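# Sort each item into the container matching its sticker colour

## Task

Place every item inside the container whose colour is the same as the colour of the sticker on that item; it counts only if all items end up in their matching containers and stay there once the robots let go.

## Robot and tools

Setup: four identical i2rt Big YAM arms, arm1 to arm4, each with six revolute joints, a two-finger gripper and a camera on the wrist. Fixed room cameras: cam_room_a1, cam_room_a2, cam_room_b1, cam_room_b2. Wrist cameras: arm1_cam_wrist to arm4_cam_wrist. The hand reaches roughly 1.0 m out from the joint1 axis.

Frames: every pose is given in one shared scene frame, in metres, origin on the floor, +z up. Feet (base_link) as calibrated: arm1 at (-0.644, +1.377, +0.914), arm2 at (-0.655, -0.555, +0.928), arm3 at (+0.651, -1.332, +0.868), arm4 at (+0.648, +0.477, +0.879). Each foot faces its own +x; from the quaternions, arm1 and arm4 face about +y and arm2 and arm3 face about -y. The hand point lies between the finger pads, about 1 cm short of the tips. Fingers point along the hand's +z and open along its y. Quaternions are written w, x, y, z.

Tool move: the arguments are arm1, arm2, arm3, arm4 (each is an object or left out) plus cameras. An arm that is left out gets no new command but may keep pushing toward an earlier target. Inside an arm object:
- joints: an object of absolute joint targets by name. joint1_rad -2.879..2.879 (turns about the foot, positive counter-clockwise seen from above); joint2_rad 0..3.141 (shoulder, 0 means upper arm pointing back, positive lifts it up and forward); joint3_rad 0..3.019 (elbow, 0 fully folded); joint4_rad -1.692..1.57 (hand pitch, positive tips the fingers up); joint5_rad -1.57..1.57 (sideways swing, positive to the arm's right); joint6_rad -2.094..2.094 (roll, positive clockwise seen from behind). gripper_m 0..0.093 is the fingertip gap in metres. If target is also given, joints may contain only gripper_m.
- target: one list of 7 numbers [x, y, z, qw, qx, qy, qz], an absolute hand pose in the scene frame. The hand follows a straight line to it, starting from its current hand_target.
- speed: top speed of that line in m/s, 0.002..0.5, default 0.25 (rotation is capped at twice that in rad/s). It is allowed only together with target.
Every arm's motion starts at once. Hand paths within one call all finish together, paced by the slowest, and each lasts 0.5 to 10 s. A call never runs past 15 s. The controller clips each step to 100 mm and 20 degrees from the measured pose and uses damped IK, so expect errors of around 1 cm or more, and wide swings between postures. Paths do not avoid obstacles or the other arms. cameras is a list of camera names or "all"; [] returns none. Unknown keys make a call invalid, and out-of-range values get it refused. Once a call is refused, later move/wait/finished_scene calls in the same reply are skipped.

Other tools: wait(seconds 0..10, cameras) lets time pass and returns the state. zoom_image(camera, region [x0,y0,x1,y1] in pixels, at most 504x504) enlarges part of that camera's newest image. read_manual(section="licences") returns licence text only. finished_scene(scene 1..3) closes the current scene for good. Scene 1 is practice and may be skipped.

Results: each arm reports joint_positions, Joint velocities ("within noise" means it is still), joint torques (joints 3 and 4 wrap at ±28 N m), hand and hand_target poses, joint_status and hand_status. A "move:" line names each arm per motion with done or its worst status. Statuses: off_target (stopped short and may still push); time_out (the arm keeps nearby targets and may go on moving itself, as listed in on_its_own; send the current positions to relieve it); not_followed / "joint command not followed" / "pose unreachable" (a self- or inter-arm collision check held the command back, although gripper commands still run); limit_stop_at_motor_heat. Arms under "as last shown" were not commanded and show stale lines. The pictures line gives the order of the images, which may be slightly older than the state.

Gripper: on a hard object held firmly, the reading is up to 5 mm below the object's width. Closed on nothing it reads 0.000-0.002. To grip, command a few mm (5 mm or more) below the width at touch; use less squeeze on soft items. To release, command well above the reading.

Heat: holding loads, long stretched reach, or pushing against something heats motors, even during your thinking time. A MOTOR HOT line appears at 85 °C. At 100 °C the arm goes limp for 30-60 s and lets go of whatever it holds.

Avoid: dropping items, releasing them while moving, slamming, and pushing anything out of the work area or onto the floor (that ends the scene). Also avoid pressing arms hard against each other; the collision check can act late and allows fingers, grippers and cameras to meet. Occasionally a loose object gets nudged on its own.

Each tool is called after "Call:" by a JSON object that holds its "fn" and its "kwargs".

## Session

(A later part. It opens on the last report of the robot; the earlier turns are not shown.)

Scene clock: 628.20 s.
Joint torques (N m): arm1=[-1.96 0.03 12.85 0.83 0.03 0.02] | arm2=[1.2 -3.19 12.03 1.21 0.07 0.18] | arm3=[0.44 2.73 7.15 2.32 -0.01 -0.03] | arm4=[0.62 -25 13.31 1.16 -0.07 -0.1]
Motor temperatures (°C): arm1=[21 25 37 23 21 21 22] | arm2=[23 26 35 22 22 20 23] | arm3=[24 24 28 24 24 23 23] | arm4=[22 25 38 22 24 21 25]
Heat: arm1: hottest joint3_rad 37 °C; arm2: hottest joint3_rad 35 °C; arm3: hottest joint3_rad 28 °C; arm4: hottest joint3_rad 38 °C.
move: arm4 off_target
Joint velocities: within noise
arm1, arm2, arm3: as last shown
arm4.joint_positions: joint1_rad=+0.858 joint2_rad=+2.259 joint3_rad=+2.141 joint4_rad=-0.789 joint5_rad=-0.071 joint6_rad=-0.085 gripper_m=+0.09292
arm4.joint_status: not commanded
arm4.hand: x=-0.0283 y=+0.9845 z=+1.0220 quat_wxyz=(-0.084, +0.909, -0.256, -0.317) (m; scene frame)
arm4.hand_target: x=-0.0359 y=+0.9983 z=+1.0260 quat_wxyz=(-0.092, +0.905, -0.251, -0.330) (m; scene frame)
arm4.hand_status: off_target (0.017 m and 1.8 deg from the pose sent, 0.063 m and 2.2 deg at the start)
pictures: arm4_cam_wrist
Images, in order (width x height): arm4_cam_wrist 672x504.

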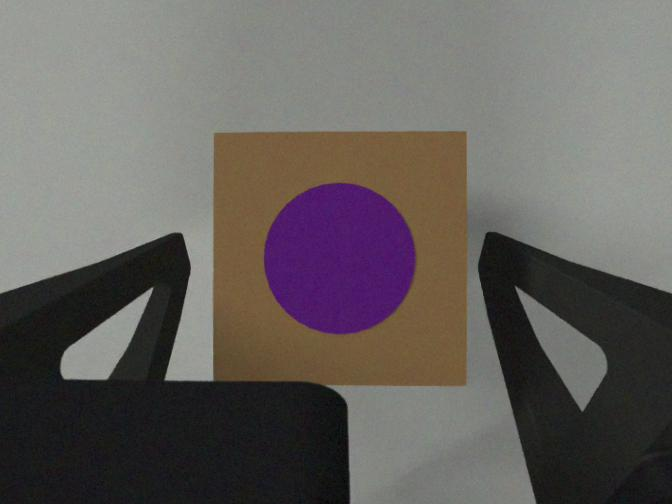

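Perfect. Grip, lift, retreat.

Call:
{"fn": "move", "kwargs": {"arm4": {"joints": {"gripper_m": 0.047}}, "cameras": []}}

Call:
{"fn": "move", "kwargs": {"arm4": {"target": [-0.02, 0.985, 1.10, 0.0914, -0.9055, 0.2511, 0.3296], "speed": 0.1}, "cameras": ["arm4_cam_wrist"]}}

Call:
{"fn": "move", "kwargs": {"arm4": {"target": [0.284, 0.7415, 1.15, 0.0914, -0.9055, 0.2511, 0.3296], "speed": 0.25}, "cameras": ["arm4_cam_wrist"]}}

Call:
{"fn": "move", "kwargs": {"arm4": {"joints": {"joint2_rad": 1.1, "joint3_rad": 1.4, "joint4_rad": -1.55, "joint5_rad": 0, "joint6_rad": 0}}, "cameras": []}}

Call:
{"fn": "move", "kwargs": {"arm4": {"joints": {"joint1_rad": -1.3, "joint2_rad": 1.1, "joint3_rad": 1.4, "joint4_rad": -1.55, "joint5_rad": 0, "joint6_rad": 0}}, "cameras": ["arm4_cam_wrist"]}}

Scene clock: 634.70 s.
Joint torques (N m): arm1=[-2.08 -0.38 12.97 0.81 0.03 0.03] | arm2=[1.2 -3.14 12.01 1.22 0.06 0.18] | arm3=[0.56 2.78 7.1 2.36 0.01 -0.02] | arm4=[0.03 -25.29 13.16 1.05 -0.06 -0.07]
Motor temperatures (°C): arm1=[21 25 37 23 21 21 22] | arm2=[23 26 35 22 22 20 23] | arm3=[24 24 28 24 24 23 23] | arm4=[22 25 38 22 24 21 25]
Heat: arm1: hottest joint3_rad 37 °C; arm2: hottest joint3_rad 35 °C; arm3: hottest joint3_rad 28 °C; arm4: hottest joint3_rad 38 °C.
move: arm4 off_target
Joint velocities: within noise
arm1.joint_positions: joint1_rad=-2.232 joint2_rad=+0.790 joint3_rad=+0.782 joint4_rad=-1.090 joint5_rad=-0.008 joint6_rad=-0.002 gripper_m=+0.08794
arm1.joint_status: not commanded
arm1.hand: x=-0.3930 y=+1.2111 z=+1.1350 quat_wxyz=(-0.217, -0.282, -0.932, +0.066) (m; scene frame)
arm1.hand_target: x=-0.3917 y=+1.2082 z=+1.1402 quat_wxyz=(-0.216, -0.284, -0.932, +0.066) (m; scene frame)
arm1.hand_status: not commanded
arm2.joint_positions: joint1_rad=+2.140 joint2_rad=+0.789 joint3_rad=+0.799 joint4_rad=-1.087 joint5_rad=+0.000 joint6_rad=-0.010 gripper_m=+0.08989
arm2.joint_status: not commanded
arm2.hand: x=-0.4216 y=-0.3652 z=+1.1638 quat_wxyz=(-0.232, +0.330, -0.911, -0.082) (m; scene frame)
arm2.hand_target: x=-0.4236 y=-0.3654 z=+1.1595 quat_wxyz=(-0.221, +0.328, -0.915, -0.079) (m; scene frame)
arm2.hand_status: not commanded
arm3: as last shown
arm4.joint_positions: joint1_rad=+0.858 joint2_rad=+2.259 joint3_rad=+2.141 joint4_rad=-0.789 joint5_rad=-0.072 joint6_rad=-0.086 gripper_m=+0.05324
arm4.joint_status: gripper_m off_target (ended at +0.05327, target +0.04700)
arm4.hand: x=-0.0284 y=+0.9844 z=+1.0222 quat_wxyz=(-0.084, +0.909, -0.255, -0.318) (m; scene frame)
arm4.hand_target: x=-0.0359 y=+0.9983 z=+1.0259 quat_wxyz=(-0.092, +0.905, -0.251, -0.330) (m; scene frame)
arm4.hand_status: not commanded
pictures: none
No camera images: "cameras" was empty.

Scene clock: 636.17 s.
Joint torques (N m): arm1=[-2.26 0.15 12.9 0.84 -0.02 0.04] | arm2=[1.14 -3.25 12 1.2 0.07 0.18] | arm3=[0.56 2.84 7.16 2.32 0 -0.02] | arm4=[0.44 -28.75 13.49 0.54 0.03 -0.08]
Motor temperatures (°C): arm1=[21 25 37 23 21 21 22] | arm2=[23 25 35 22 22 20 23] | arm3=[24 24 28 24 24 23 23] | arm4=[22 26 38 22 24 21 25]
Heat: arm1: hottest joint3_rad 37 °C; arm2: hottest joint3_rad 35 °C; arm3: hottest joint3_rad 28 °C; arm4: hottest joint3_rad 38 °C.
move: arm4 off_target
Joint velocities: within noise
arm1, arm2, arm3: as last shown
arm4.joint_positions: joint1_rad=+0.858 joint2_rad=+2.211 joint3_rad=+2.164 joint4_rad=-0.894 joint5_rad=-0.072 joint6_rad=-0.086 gripper_m=+0.05324
arm4.joint_status: not commanded
arm4.hand: x=-0.0150 y=+0.9743 z=+1.0579 quat_wxyz=(-0.078, +0.914, -0.257, -0.303) (m; scene frame)
arm4.hand_target: x=-0.0183 y=+0.9837 z=+1.0998 quat_wxyz=(-0.092, +0.905, -0.251, -0.330) (m; scene frame)
arm4.hand_status: off_target (0.044 m and 3.7 deg from the pose sent, 0.078 m and 1.7 deg at the start)
pictures: arm4_cam_wrist
Images, in order (width x height): arm4_cam_wrist 672x504.

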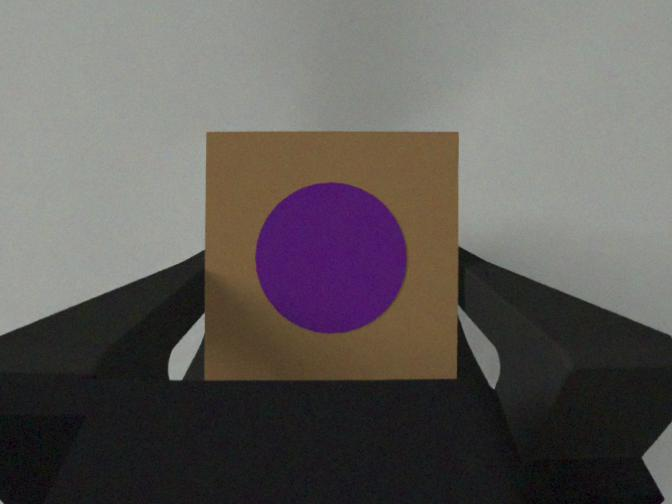

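Scene clock: 638.33 s.
Joint torques (N m): arm1=[-2.67 0.09 12.92 0.7 -0.03 0.04] | arm2=[1.08 -3.14 11.99 1.21 0.07 0.18] | arm3=[0.62 2.84 7.13 2.32 0 -0.02] | arm4=[1.49 -8.12 9.51 0.79 0.15 0.03]
Motor temperatures (°C): arm1=[21 25 37 23 21 21 22] | arm2=[23 25 35 22 22 20 23] | arm3=[24 24 28 24 24 23 23] | arm4=[22 26 38 22 24 21 25]
Heat: arm1: hottest joint3_rad 37 °C; arm2: hottest joint3_rad 35 °C; arm3: hottest joint3_rad 28 °C; arm4: hottest joint3_rad 38 °C.
move: arm4 done
Joint velocities: within noise
arm1, arm2: as last shown
arm3.joint_positions: joint1_rad=-1.440 joint2_rad=+0.603 joint3_rad=+1.544 joint4_rad=-0.964 joint5_rad=+0.000 joint6_rad=-0.003 gripper_m=+0.09401
arm3.joint_status: not commanded
arm3.hand: x=+0.4307 y=-1.3237 z=+1.5714 quat_wxyz=(-0.007, -0.716, +0.000, +0.698) (m; scene frame)
arm3.hand_target: x=+0.4342 y=-1.3214 z=+1.5781 quat_wxyz=(-0.005, -0.708, +0.005, +0.707) (m; scene frame)
arm3.hand_status: not commanded
arm4.joint_positions: joint1_rad=+0.858 joint2_rad=+1.102 joint3_rad=+0.999 joint4_rad=-0.762 joint5_rad=-0.068 joint6_rad=-0.086 gripper_m=+0.05324
arm4.joint_status: not commanded
arm4.hand: x=+0.2852 y=+0.7445 z=+1.1530 quat_wxyz=(-0.094, +0.903, -0.253, -0.335) (m; scene frame)
arm4.hand_target: x=+0.2840 y=+0.7415 z=+1.1499 quat_wxyz=(-0.091, +0.906, -0.251, -0.330) (m; scene frame)
arm4.hand_status: done (0.004 m and 0.8 deg from the pose sent, 0.390 m and 3.6 deg at the start)
pictures: arm4_cam_wrist
Images, in order (width x height): arm4_cam_wrist 672x504.

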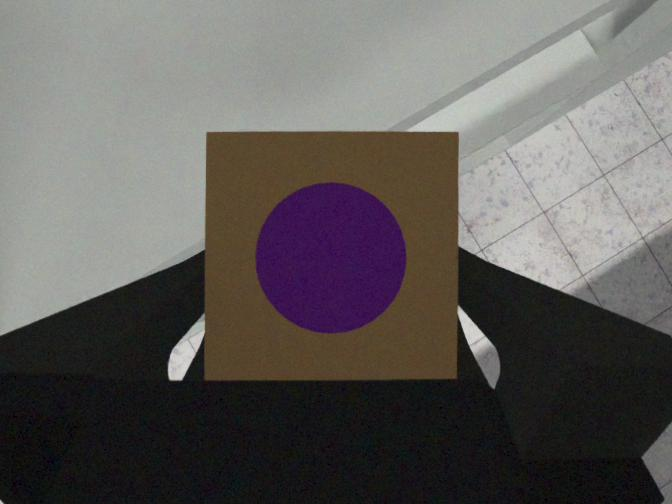

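Scene clock: 639.73 s.
Joint torques (N m): arm1=[-2.32 -0.62 12.98 0.81 0.01 0.02] | arm2=[1.14 -3.25 12 1.2 0.06 0.18] | arm3=[0.44 2.73 7.13 2.33 0.01 -0.02] | arm4=[1.44 -7.12 11.11 0.1 0.18 0.18]
Motor temperatures (°C): arm1=[21 25 37 23 21 21 22] | arm2=[23 25 35 22 22 20 23] | arm3=[24 24 28 24 24 23 23] | arm4=[22 26 38 22 24 21 26]
Heat: arm1: hottest joint3_rad 37 °C; arm2: hottest joint3_rad 35 °C; arm3: hottest joint3_rad 28 °C; arm4: hottest joint3_rad 38 °C.
move: arm4 done
Joint velocities: within noise
arm1, arm2, arm3: as last shown
arm4.joint_positions: joint1_rad=+0.858 joint2_rad=+1.094 joint3_rad=+1.366 joint4_rad=-1.540 joint5_rad=-0.003 joint6_rad=-0.014 gripper_m=+0.05324
arm4.joint_status: all done
arm4.hand: x=+0.3726 y=+0.6919 z=+1.2455 quat_wxyz=(-0.046, +0.938, -0.312, -0.144) (m; scene frame)
arm4.hand_target: x=+0.3686 y=+0.6921 z=+1.2582 quat_wxyz=(-0.049, +0.935, -0.315, -0.153) (m; scene frame)
arm4.hand_status: not commanded
pictures: none
No camera images: "cameras" was empty.

Scene clock: 641.80 s.
Joint torques (N m): arm1=[-1.32 1.03 12.9 0.69 -0.04 -0.01] | arm2=[1.03 -3.14 12 1.2 0.06 0.19] | arm3=[0.56 2.84 7.15 2.39 0.01 -0.03] | arm4=[0.97 -7.59 11.17 0.18 0.07 0.16]
Motor temperatures (°C): arm1=[21 25 37 23 21 21 22] | arm2=[23 25 35 22 22 20 23] | arm3=[24 24 28 24 24 23 23] | arm4=[22 26 38 22 24 21 26]
Heat: arm1: hottest joint3_rad 37 °C; arm2: hottest joint3_rad 35 °C; arm3: hottest joint3_rad 28 °C; arm4: hottest joint3_rad 38 °C.
move: arm4 done
Joint velocities: within noise
arm1, arm2, arm3: as last shown
arm4.joint_positions: joint1_rad=-1.300 joint2_rad=+1.096 joint3_rad=+1.366 joint4_rad=-1.540 joint5_rad=+0.000 joint6_rad=-0.012 gripper_m=+0.05328
arm4.joint_status: all done
arm4.hand: x=+0.9811 y=+0.5907 z=+1.2425 quat_wxyz=(-0.145, +0.167, -0.975, -0.022) (m; scene frame)
arm4.hand_target: x=+0.9841 y=+0.5916 z=+1.2556 quat_wxyz=(-0.155, +0.161, -0.974, -0.025) (m; scene frame)
arm4.hand_status: not commanded
pictures: arm4_cam_wrist
Images, in order (width x height): arm4_cam_wrist 672x504.

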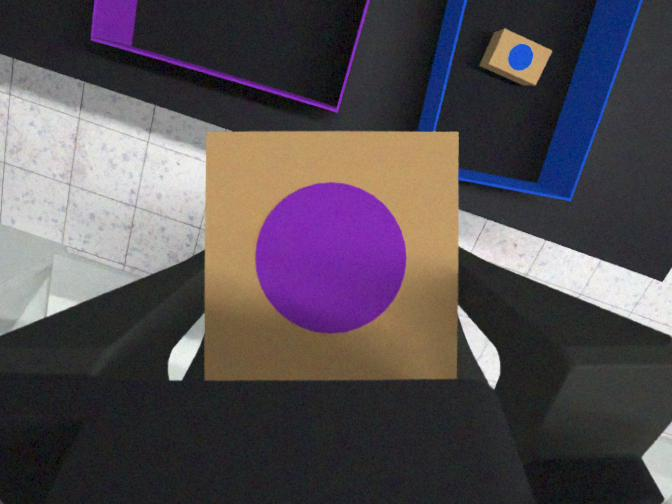

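Call:
{"fn": "move", "kwargs": {"arm4": {"target": [1.105, 0.745, 0.95, 0.1730, -0.0858, 0.9811, 0.0151], "speed": 0.2}, "cameras": ["arm4_cam_wrist"]}}

Scene clock: 656.90 s.
Joint torques (N m): arm1=[-2.32 -0.38 12.97 0.87 0 0.05] | arm2=[1.26 -3.19 12 1.2 0.06 0.18] | arm3=[0.67 2.84 7.12 2.36 0 -0.02] | arm4=[1.38 -15.74 8.83 1.07 0.34 0.15]
Motor temperatures (°C): arm1=[21 25 37 23 21 21 22] | arm2=[23 25 35 22 22 20 23] | arm3=[24 24 28 24 24 23 23] | arm4=[22 25 39 22 24 21 26]
Heat: arm1: hottest joint3_rad 37 °C; arm2: hottest joint3_rad 35 °C; arm3: hottest joint3_rad 28 °C; arm4: hottest joint3_rad 39 °C.
move: arm4 off_target
Joint velocities: within noise
arm1, arm2, arm3: as last shown
arm4.joint_positions: joint1_rad=-1.059 joint2_rad=+1.653 joint3_rad=+1.098 joint4_rad=-0.716 joint5_rad=+0.129 joint6_rad=+0.363 gripper_m=+0.05328
arm4.joint_status: not commanded
arm4.hand: x=+1.0965 y=+0.7368 z=+0.9438 quat_wxyz=(-0.159, +0.092, -0.983, -0.009) (m; scene frame)
arm4.hand_target: x=+1.1047 y=+0.7449 z=+0.9501 quat_wxyz=(-0.173, +0.086, -0.981, -0.015) (m; scene frame)
arm4.hand_status: off_target (0.013 m and 1.9 deg from the pose sent, 0.353 m and 9.9 deg at the start)
pictures: arm4_cam_wrist
Images, in order (width x height): arm4_cam_wrist 672x504.

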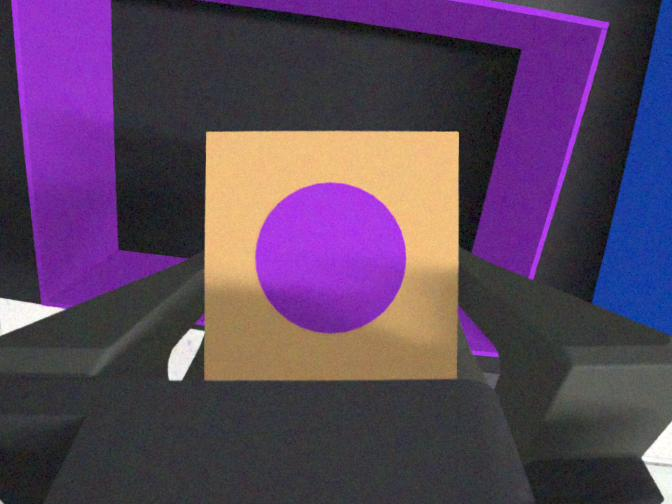

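Call:
{"fn": "move", "kwargs": {"arm4": {"target": [1.108, 0.757, 0.80, 0.1730, -0.0858, 0.9811, 0.0151], "speed": 0.2}, "cameras": ["arm4_cam_wrist"]}}

Call:
{"fn": "move", "kwargs": {"arm4": {"target": [1.108, 0.757, 0.765, 0.1730, -0.0858, 0.9811, 0.0151], "speed": 0.06}, "cameras": ["arm4_cam_wrist"]}}

Call:
{"fn": "move", "kwargs": {"arm4": {"target": [1.108, 0.757, 0.745, 0.1730, -0.0858, 0.9811, 0.0151], "speed": 0.06}, "cameras": []}}

Scene clock: 670.87 s.
Joint torques (N m): arm1=[-2.37 0.44 12.96 0.9 0.01 0.03] | arm2=[1.14 -3.19 12 1.18 0.06 0.18] | arm3=[0.56 2.78 7.13 2.35 -0.01 -0.03] | arm4=[1.44 -17.38 5.81 1.02 0.36 0.15]
Motor temperatures (°C): arm1=[21 25 37 23 21 21 21] | arm2=[23 25 36 22 22 20 23] | arm3=[24 24 28 24 24 23 23] | arm4=[22 25 37 22 24 21 26]
Heat: arm1: hottest joint3_rad 37 °C; arm2: hottest joint3_rad 36 °C; arm3: hottest joint3_rad 28 °C; arm4: hottest joint3_rad 37 °C.
move: arm4 done
Joint velocities: within noise
arm1, arm2, arm3: as last shown
arm4.joint_positions: joint1_rad=-1.045 joint2_rad=+1.940 joint3_rad=+1.039 joint4_rad=-0.350 joint5_rad=+0.135 joint6_rad=+0.380 gripper_m=+0.05328
arm4.joint_status: not commanded
arm4.hand: x=+1.1079 y=+0.7520 z=+0.8038 quat_wxyz=(-0.169, +0.089, -0.981, -0.013) (m; scene frame)
arm4.hand_target: x=+1.1079 y=+0.7571 z=+0.8002 quat_wxyz=(-0.173, +0.086, -0.981, -0.015) (m; scene frame)
arm4.hand_status: done (0.006 m and 0.6 deg from the pose sent, 0.146 m and 1.8 deg at the start)
pictures: arm4_cam_wrist
Images, in order (width x height): arm4_cam_wrist 672x504.

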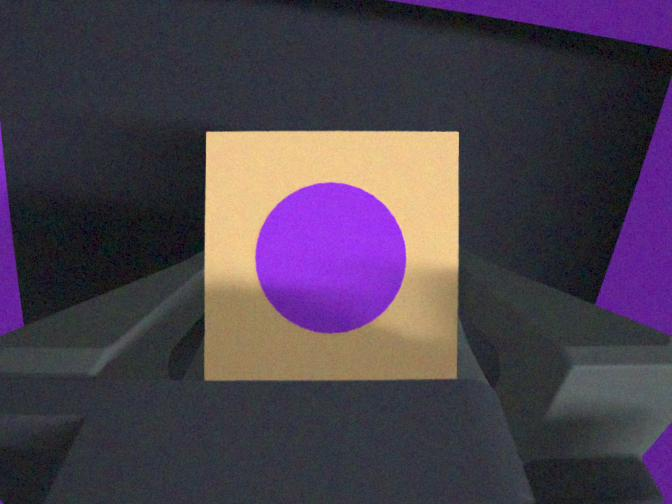

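Scene clock: 672.03 s.
Joint torques (N m): arm1=[-2.67 0.03 12.71 0.69 0 0.02] | arm2=[1.08 -3.19 11.99 1.22 0.07 0.18] | arm3=[0.5 2.73 7.12 2.36 -0.01 -0.02] | arm4=[1.61 -16.56 5.19 1.09 0.33 0.19]
Motor temperatures (°C): arm1=[21 25 37 23 21 21 21] | arm2=[23 25 36 22 22 20 23] | arm3=[24 24 28 24 24 23 23] | arm4=[22 25 37 22 24 21 26]
Heat: arm1: hottest joint3_rad 37 °C; arm2: hottest joint3_rad 36 °C; arm3: hottest joint3_rad 28 °C; arm4: hottest joint3_rad 37 °C.
move: arm4 done
Joint velocities: within noise
arm1, arm2, arm3: as last shown
arm4.joint_positions: joint1_rad=-1.045 joint2_rad=+2.009 joint3_rad=+1.039 joint4_rad=-0.269 joint5_rad=+0.135 joint6_rad=+0.380 gripper_m=+0.05328
arm4.joint_status: not commanded
arm4.hand: x=+1.1108 y=+0.7539 z=+0.7745 quat_wxyz=(-0.174, +0.088, -0.981, -0.016) (m; scene frame)
arm4.hand_target: x=+1.1078 y=+0.7569 z=+0.7651 quat_wxyz=(-0.173, +0.086, -0.981, -0.015) (m; scene frame)
arm4.hand_status: done (0.010 m and 0.3 deg from the pose sent, 0.039 m and 0.6 deg at the start)
pictures: arm4_cam_wrist
Images, in order (width x height): arm4_cam_wrist 672x504.

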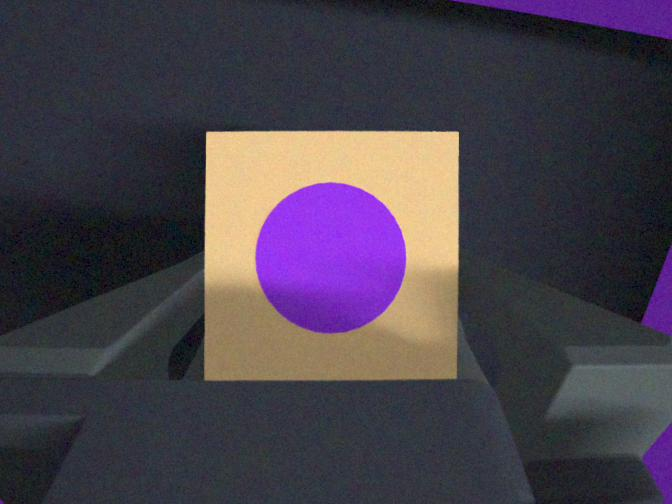

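Scene clock: 673.00 s.
Joint torques (N m): arm1=[-1.96 -0.21 12.92 0.57 -0.01 0.01] | arm2=[1.2 -3.19 12.01 1.2 0.07 0.18] | arm3=[0.56 2.78 7.15 2.33 0 -0.02] | arm4=[1.79 -16.67 5.15 1.2 0.34 0.14]
Motor temperatures (°C): arm1=[21 25 37 23 21 21 21] | arm2=[23 25 36 22 22 20 23] | arm3=[24 24 28 24 24 23 23] | arm4=[22 25 37 22 24 21 26]
Heat: arm1: hottest joint3_rad 37 °C; arm2: hottest joint3_rad 36 °C; arm3: hottest joint3_rad 28 °C; arm4: hottest joint3_rad 37 °C.
move: arm4 off_target
Joint velocities: within noise
arm1.joint_positions: joint1_rad=-2.232 joint2_rad=+0.790 joint3_rad=+0.782 joint4_rad=-1.090 joint5_rad=-0.008 joint6_rad=-0.002 gripper_m=+0.08794
arm1.joint_status: not commanded
arm1.hand: x=-0.3930 y=+1.2111 z=+1.1350 quat_wxyz=(-0.217, -0.282, -0.932, +0.066) (m; scene frame)
arm1.hand_target: x=-0.3917 y=+1.2082 z=+1.1402 quat_wxyz=(-0.216, -0.284, -0.932, +0.066) (m; scene frame)
arm1.hand_status: not commanded
arm2.joint_positions: joint1_rad=+2.140 joint2_rad=+0.789 joint3_rad=+0.799 joint4_rad=-1.087 joint5_rad=+0.000 joint6_rad=-0.010 gripper_m=+0.08989
arm2.joint_status: not commanded
arm2.hand: x=-0.4216 y=-0.3652 z=+1.1638 quat_wxyz=(-0.232, +0.330, -0.911, -0.082) (m; scene frame)
arm2.hand_target: x=-0.4236 y=-0.3654 z=+1.1595 quat_wxyz=(-0.221, +0.328, -0.915, -0.079) (m; scene frame)
arm2.hand_status: not commanded
arm3: as last shown
arm4.joint_positions: joint1_rad=-1.045 joint2_rad=+2.053 joint3_rad=+1.039 joint4_rad=-0.223 joint5_rad=+0.135 joint6_rad=+0.381 gripper_m=+0.05328
arm4.joint_status: not commanded
arm4.hand: x=+1.1107 y=+0.7537 z=+0.7552 quat_wxyz=(-0.175, +0.088, -0.980, -0.016) (m; scene frame)
arm4.hand_target: x=+1.1078 y=+0.7570 z=+0.7453 quat_wxyz=(-0.173, +0.086, -0.981, -0.015) (m; scene frame)
arm4.hand_status: off_target (0.011 m and 0.4 deg from the pose sent, 0.030 m and 0.3 deg at the start)
pictures: none
No camera images: "cameras" was empty.

Call:
{"fn": "move", "kwargs": {"arm4": {"target": [1.108, 0.757, 0.732, 0.1730, -0.0858, 0.9811, 0.0151], "speed": 0.05}, "cameras": []}}

Call:
{"fn": "move", "kwargs": {"arm4": {"target": [1.108, 0.757, 0.720, 0.1730, -0.0858, 0.9811, 0.0151], "speed": 0.05}, "cameras": ["arm4_cam_wrist"]}}

Scene clock: 676.43 s.
Joint torques (N m): arm1=[-2.73 0.09 12.86 0.87 -0.01 0.02] | arm2=[1.08 -3.19 12.01 1.21 0.06 0.19] | arm3=[0.56 2.73 7.17 2.36 0 -0.01] | arm4=[1.85 -14.92 5.2 1.01 0.32 0.16]
Motor temperatures (°C): arm1=[21 25 37 23 21 21 21] | arm2=[23 25 36 22 22 20 23] | arm3=[24 24 28 24 24 23 23] | arm4=[22 25 37 22 24 21 26]
Heat: arm1: hottest joint3_rad 37 °C; arm2: hottest joint3_rad 36 °C; arm3: hottest joint3_rad 28 °C; arm4: hottest joint3_rad 37 °C.
move: arm4 off_target
Joint velocities: within noise
arm1, arm2, arm3: as last shown
arm4.joint_positions: joint1_rad=-1.045 joint2_rad=+2.060 joint3_rad=+1.039 joint4_rad=-0.193 joint5_rad=+0.136 joint6_rad=+0.382 gripper_m=+0.05328
arm4.joint_status: not commanded
arm4.hand: x=+1.1151 y=+0.7565 z=+0.7539 quat_wxyz=(-0.185, +0.087, -0.979, -0.021) (m; scene frame)
arm4.hand_target: x=+1.1073 y=+0.7565 z=+0.7328 quat_wxyz=(-0.173, +0.086, -0.981, -0.015) (m; scene frame)
arm4.hand_status: off_target (0.023 m and 1.6 deg from the pose sent, 0.024 m and 0.4 deg at the start)
pictures: none
No camera images: "cameras" was empty.

Scene clock: 677.40 s.
Joint torques (N m): arm1=[-2.37 -0.09 12.94 0.81 -0.06 0.01] | arm2=[1.03 -3.14 11.97 1.18 0.06 0.18] | arm3=[0.44 2.78 7.09 2.37 0 -0.03] | arm4=[1.44 -13.04 5.33 0.76 0.28 0.13]
Motor temperatures (°C): arm1=[21 25 37 23 21 21 21] | arm2=[23 25 36 22 22 20 23] | arm3=[24 24 28 24 24 23 23] | arm4=[22 25 37 22 24 21 26]
Heat: arm1: hottest joint3_rad 37 °C; arm2: hottest joint3_rad 36 °C; arm3: hottest joint3_rad 28 °C; arm4: hottest joint3_rad 37 °C.
move: arm4 off_target
Joint velocities: within noise
arm1, arm2: as last shown
arm3.joint_positions: joint1_rad=-1.440 joint2_rad=+0.603 joint3_rad=+1.544 joint4_rad=-0.964 joint5_rad=+0.000 joint6_rad=-0.003 gripper_m=+0.09401
arm3.joint_status: not commanded
arm3.hand: x=+0.4307 y=-1.3237 z=+1.5714 quat_wxyz=(-0.007, -0.716, +0.000, +0.698) (m; scene frame)
arm3.hand_target: x=+0.4342 y=-1.3214 z=+1.5781 quat_wxyz=(-0.005, -0.708, +0.005, +0.707) (m; scene frame)
arm3.hand_status: not commanded
arm4.joint_positions: joint1_rad=-1.045 joint2_rad=+2.068 joint3_rad=+1.039 joint4_rad=-0.162 joint5_rad=+0.138 joint6_rad=+0.383 gripper_m=+0.05328
arm4.joint_status: not commanded
arm4.hand: x=+1.1195 y=+0.7591 z=+0.7528 quat_wxyz=(-0.196, +0.085, -0.977, -0.026) (m; scene frame)
arm4.hand_target: x=+1.1066 y=+0.7559 z=+0.7218 quat_wxyz=(-0.173, +0.086, -0.981, -0.015) (m; scene frame)
arm4.hand_status: off_target (0.035 m and 2.9 deg from the pose sent, 0.035 m and 1.6 deg at the start)
pictures: arm4_cam_wrist
Images, in order (width x height): arm4_cam_wrist 672x504.

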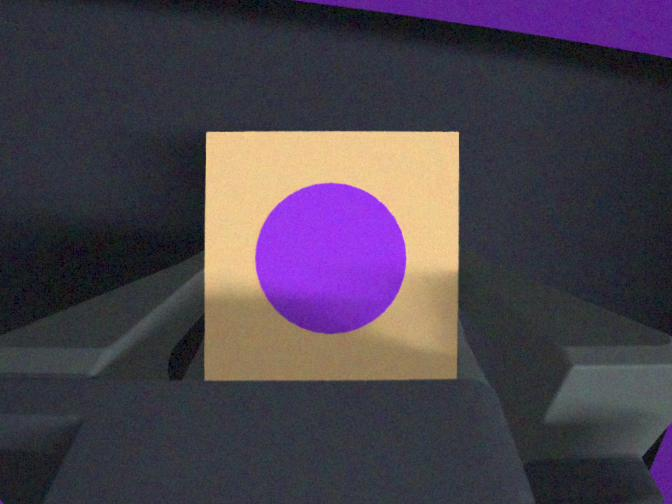

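Contact. Release.

Call:
{"fn": "move", "kwargs": {"arm4": {"target": [1.116, 0.757, 0.738, 0.1730, -0.0858, 0.9811, 0.0151], "speed": 0.05, "joints": {"gripper_m": 0.056}}, "cameras": []}}

Call:
{"fn": "move", "kwargs": {"arm4": {"joints": {"gripper_m": 0.085}}, "cameras": ["arm4_cam_wrist"]}}

Call:
{"fn": "move", "kwargs": {"arm4": {"target": [1.095, 0.75, 0.96, 0.1730, -0.0858, 0.9811, 0.0151], "speed": 0.2}, "cameras": ["arm4_cam_wrist", "cam_room_a2", "cam_room_a1"]}}

Scene clock: 683.30 s.
Joint torques (N m): arm1=[-2.14 0.21 12.75 0.69 0.03 0.06] | arm2=[1.08 -3.25 12.04 1.21 0.06 0.18] | arm3=[0.5 2.78 7.15 2.35 0 -0.01] | arm4=[1.03 -17.96 6.49 0.28 0.12 0.07]
Motor temperatures (°C): arm1=[21 25 37 23 21 21 21] | arm2=[23 25 36 22 22 20 23] | arm3=[24 24 28 24 24 23 23] | arm4=[22 25 36 22 24 21 26]
Heat: arm1: hottest joint3_rad 37 °C; arm2: hottest joint3_rad 36 °C; arm3: hottest joint3_rad 28 °C; arm4: hottest joint3_rad 36 °C.
move: arm4 done
Joint velocities: within noise
arm1, arm2, arm3: as last shown
arm4.joint_positions: joint1_rad=-1.045 joint2_rad=+2.092 joint3_rad=+1.039 joint4_rad=-0.193 joint5_rad=+0.138 joint6_rad=+0.383 gripper_m=+0.05592
arm4.joint_status: all done
arm4.hand: x=+1.1082 y=+0.7516 z=+0.7376 quat_wxyz=(-0.172, +0.087, -0.981, -0.013) (m; scene frame)
arm4.hand_target: x=+1.1159 y=+0.7571 z=+0.7382 quat_wxyz=(-0.173, +0.086, -0.981, -0.015) (m; scene frame)
arm4.hand_status: done (0.009 m and 0.3 deg from the pose sent, 0.015 m and 2.9 deg at the start)
pictures: none
No camera images: "cameras" was empty.

Scene clock: 683.83 s.
Joint torques (N m): arm1=[-2.37 -0.32 12.78 0.84 0.01 0.04] | arm2=[1.08 -3.25 12.03 1.17 0.06 0.19] | arm3=[0.56 2.78 7.16 2.35 -0.01 -0.02] | arm4=[1.32 -17.96 6.54 0.18 0.15 0.07]
Motor temperatures (°C): arm1=[21 25 38 23 21 21 21] | arm2=[23 25 36 22 22 20 23] | arm3=[24 24 28 24 24 23 23] | arm4=[22 25 36 22 24 21 26]
Heat: arm1: hottest joint3_rad 38 °C; arm2: hottest joint3_rad 36 °C; arm3: hottest joint3_rad 28 °C; arm4: hottest joint3_rad 36 °C.
move: arm4 done
Joint velocities: within noise
arm1, arm2, arm3: as last shown
arm4.joint_positions: joint1_rad=-1.045 joint2_rad=+2.092 joint3_rad=+1.039 joint4_rad=-0.194 joint5_rad=+0.138 joint6_rad=+0.383 gripper_m=+0.08489
arm4.joint_status: all done
arm4.hand: x=+1.1081 y=+0.7515 z=+0.7376 quat_wxyz=(-0.172, +0.087, -0.981, -0.013) (m; scene frame)
arm4.hand_target: x=+1.1159 y=+0.7571 z=+0.7382 quat_wxyz=(-0.173, +0.086, -0.981, -0.015) (m; scene frame)
arm4.hand_status: not commanded
pictures: arm4_cam_wrist
Images, in order (width x height): arm4_cam_wrist 672x504.

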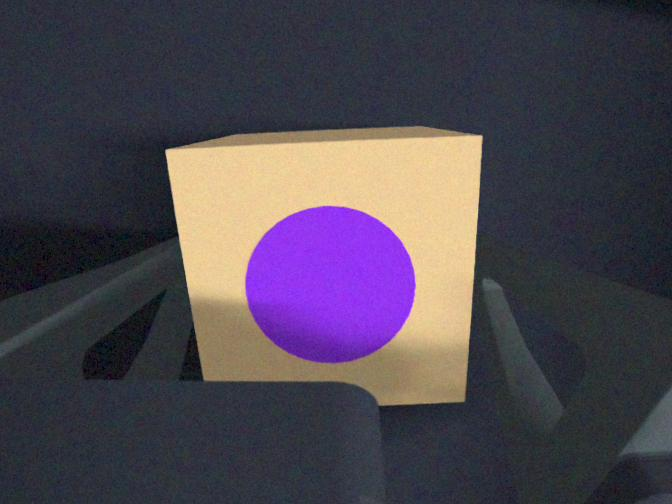

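Scene clock: 685.63 s.
Joint torques (N m): arm1=[-2.26 0.26 12.92 0.7 0.01 0.02] | arm2=[1.08 -3.19 11.99 1.22 0.07 0.19] | arm3=[0.62 2.61 7.16 2.35 -0.01 -0.02] | arm4=[1.49 -15.27 10.09 0.09 0.24 0.17]
Motor temperatures (°C): arm1=[21 25 38 23 21 21 21] | arm2=[23 25 36 22 22 20 23] | arm3=[24 24 28 24 24 23 23] | arm4=[22 25 36 22 24 21 26]
Heat: arm1: hottest joint3_rad 38 °C; arm2: hottest joint3_rad 36 °C; arm3: hottest joint3_rad 28 °C; arm4: hottest joint3_rad 36 °C.
move: arm4 off_target
Joint velocities: within noise
arm1, arm2, arm3: as last shown
arm4.joint_positions: joint1_rad=-1.042 joint2_rad=+1.628 joint3_rad=+1.075 joint4_rad=-0.714 joint5_rad=+0.138 joint6_rad=+0.383 gripper_m=+0.08489
arm4.joint_status: not commanded
arm4.hand: x=+1.0861 y=+0.7388 z=+0.9472 quat_wxyz=(-0.163, +0.089, -0.983, -0.009) (m; scene frame)
arm4.hand_target: x=+1.0946 y=+0.7497 z=+0.9602 quat_wxyz=(-0.173, +0.086, -0.981, -0.015) (m; scene frame)
arm4.hand_status: off_target (0.019 m and 1.5 deg from the pose sent, 0.223 m and 0.3 deg at the start)
pictures: arm4_cam_wrist, cam_room_a1, cam_room_a2
Images, in order (width x height): arm4_cam_wrist 672x504, cam_room_a1 672x504, cam_room_a2 672x504.

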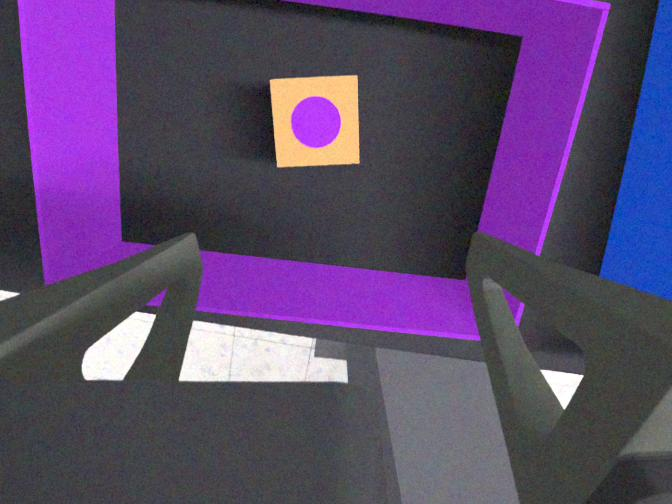

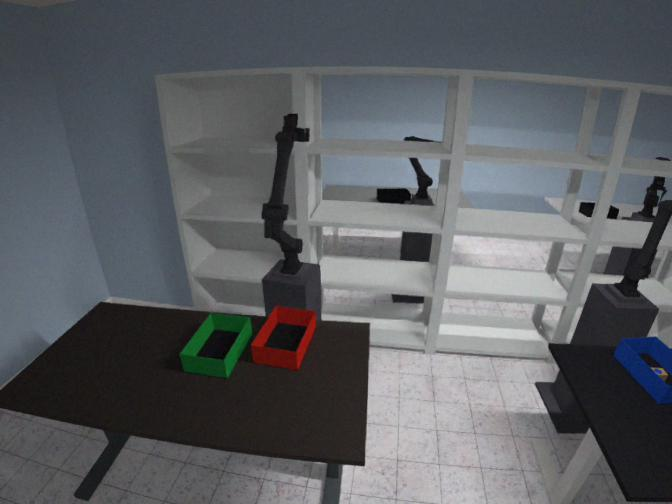

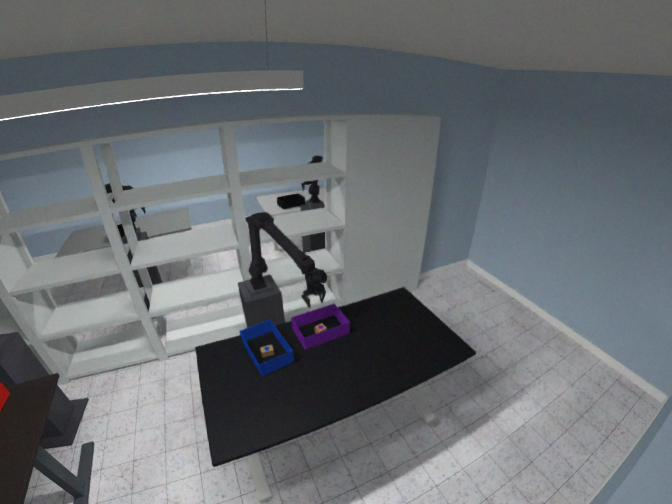

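Call:
{"fn": "finished_scene", "kwargs": {"scene": 1}}

The scene is finished: the task was done.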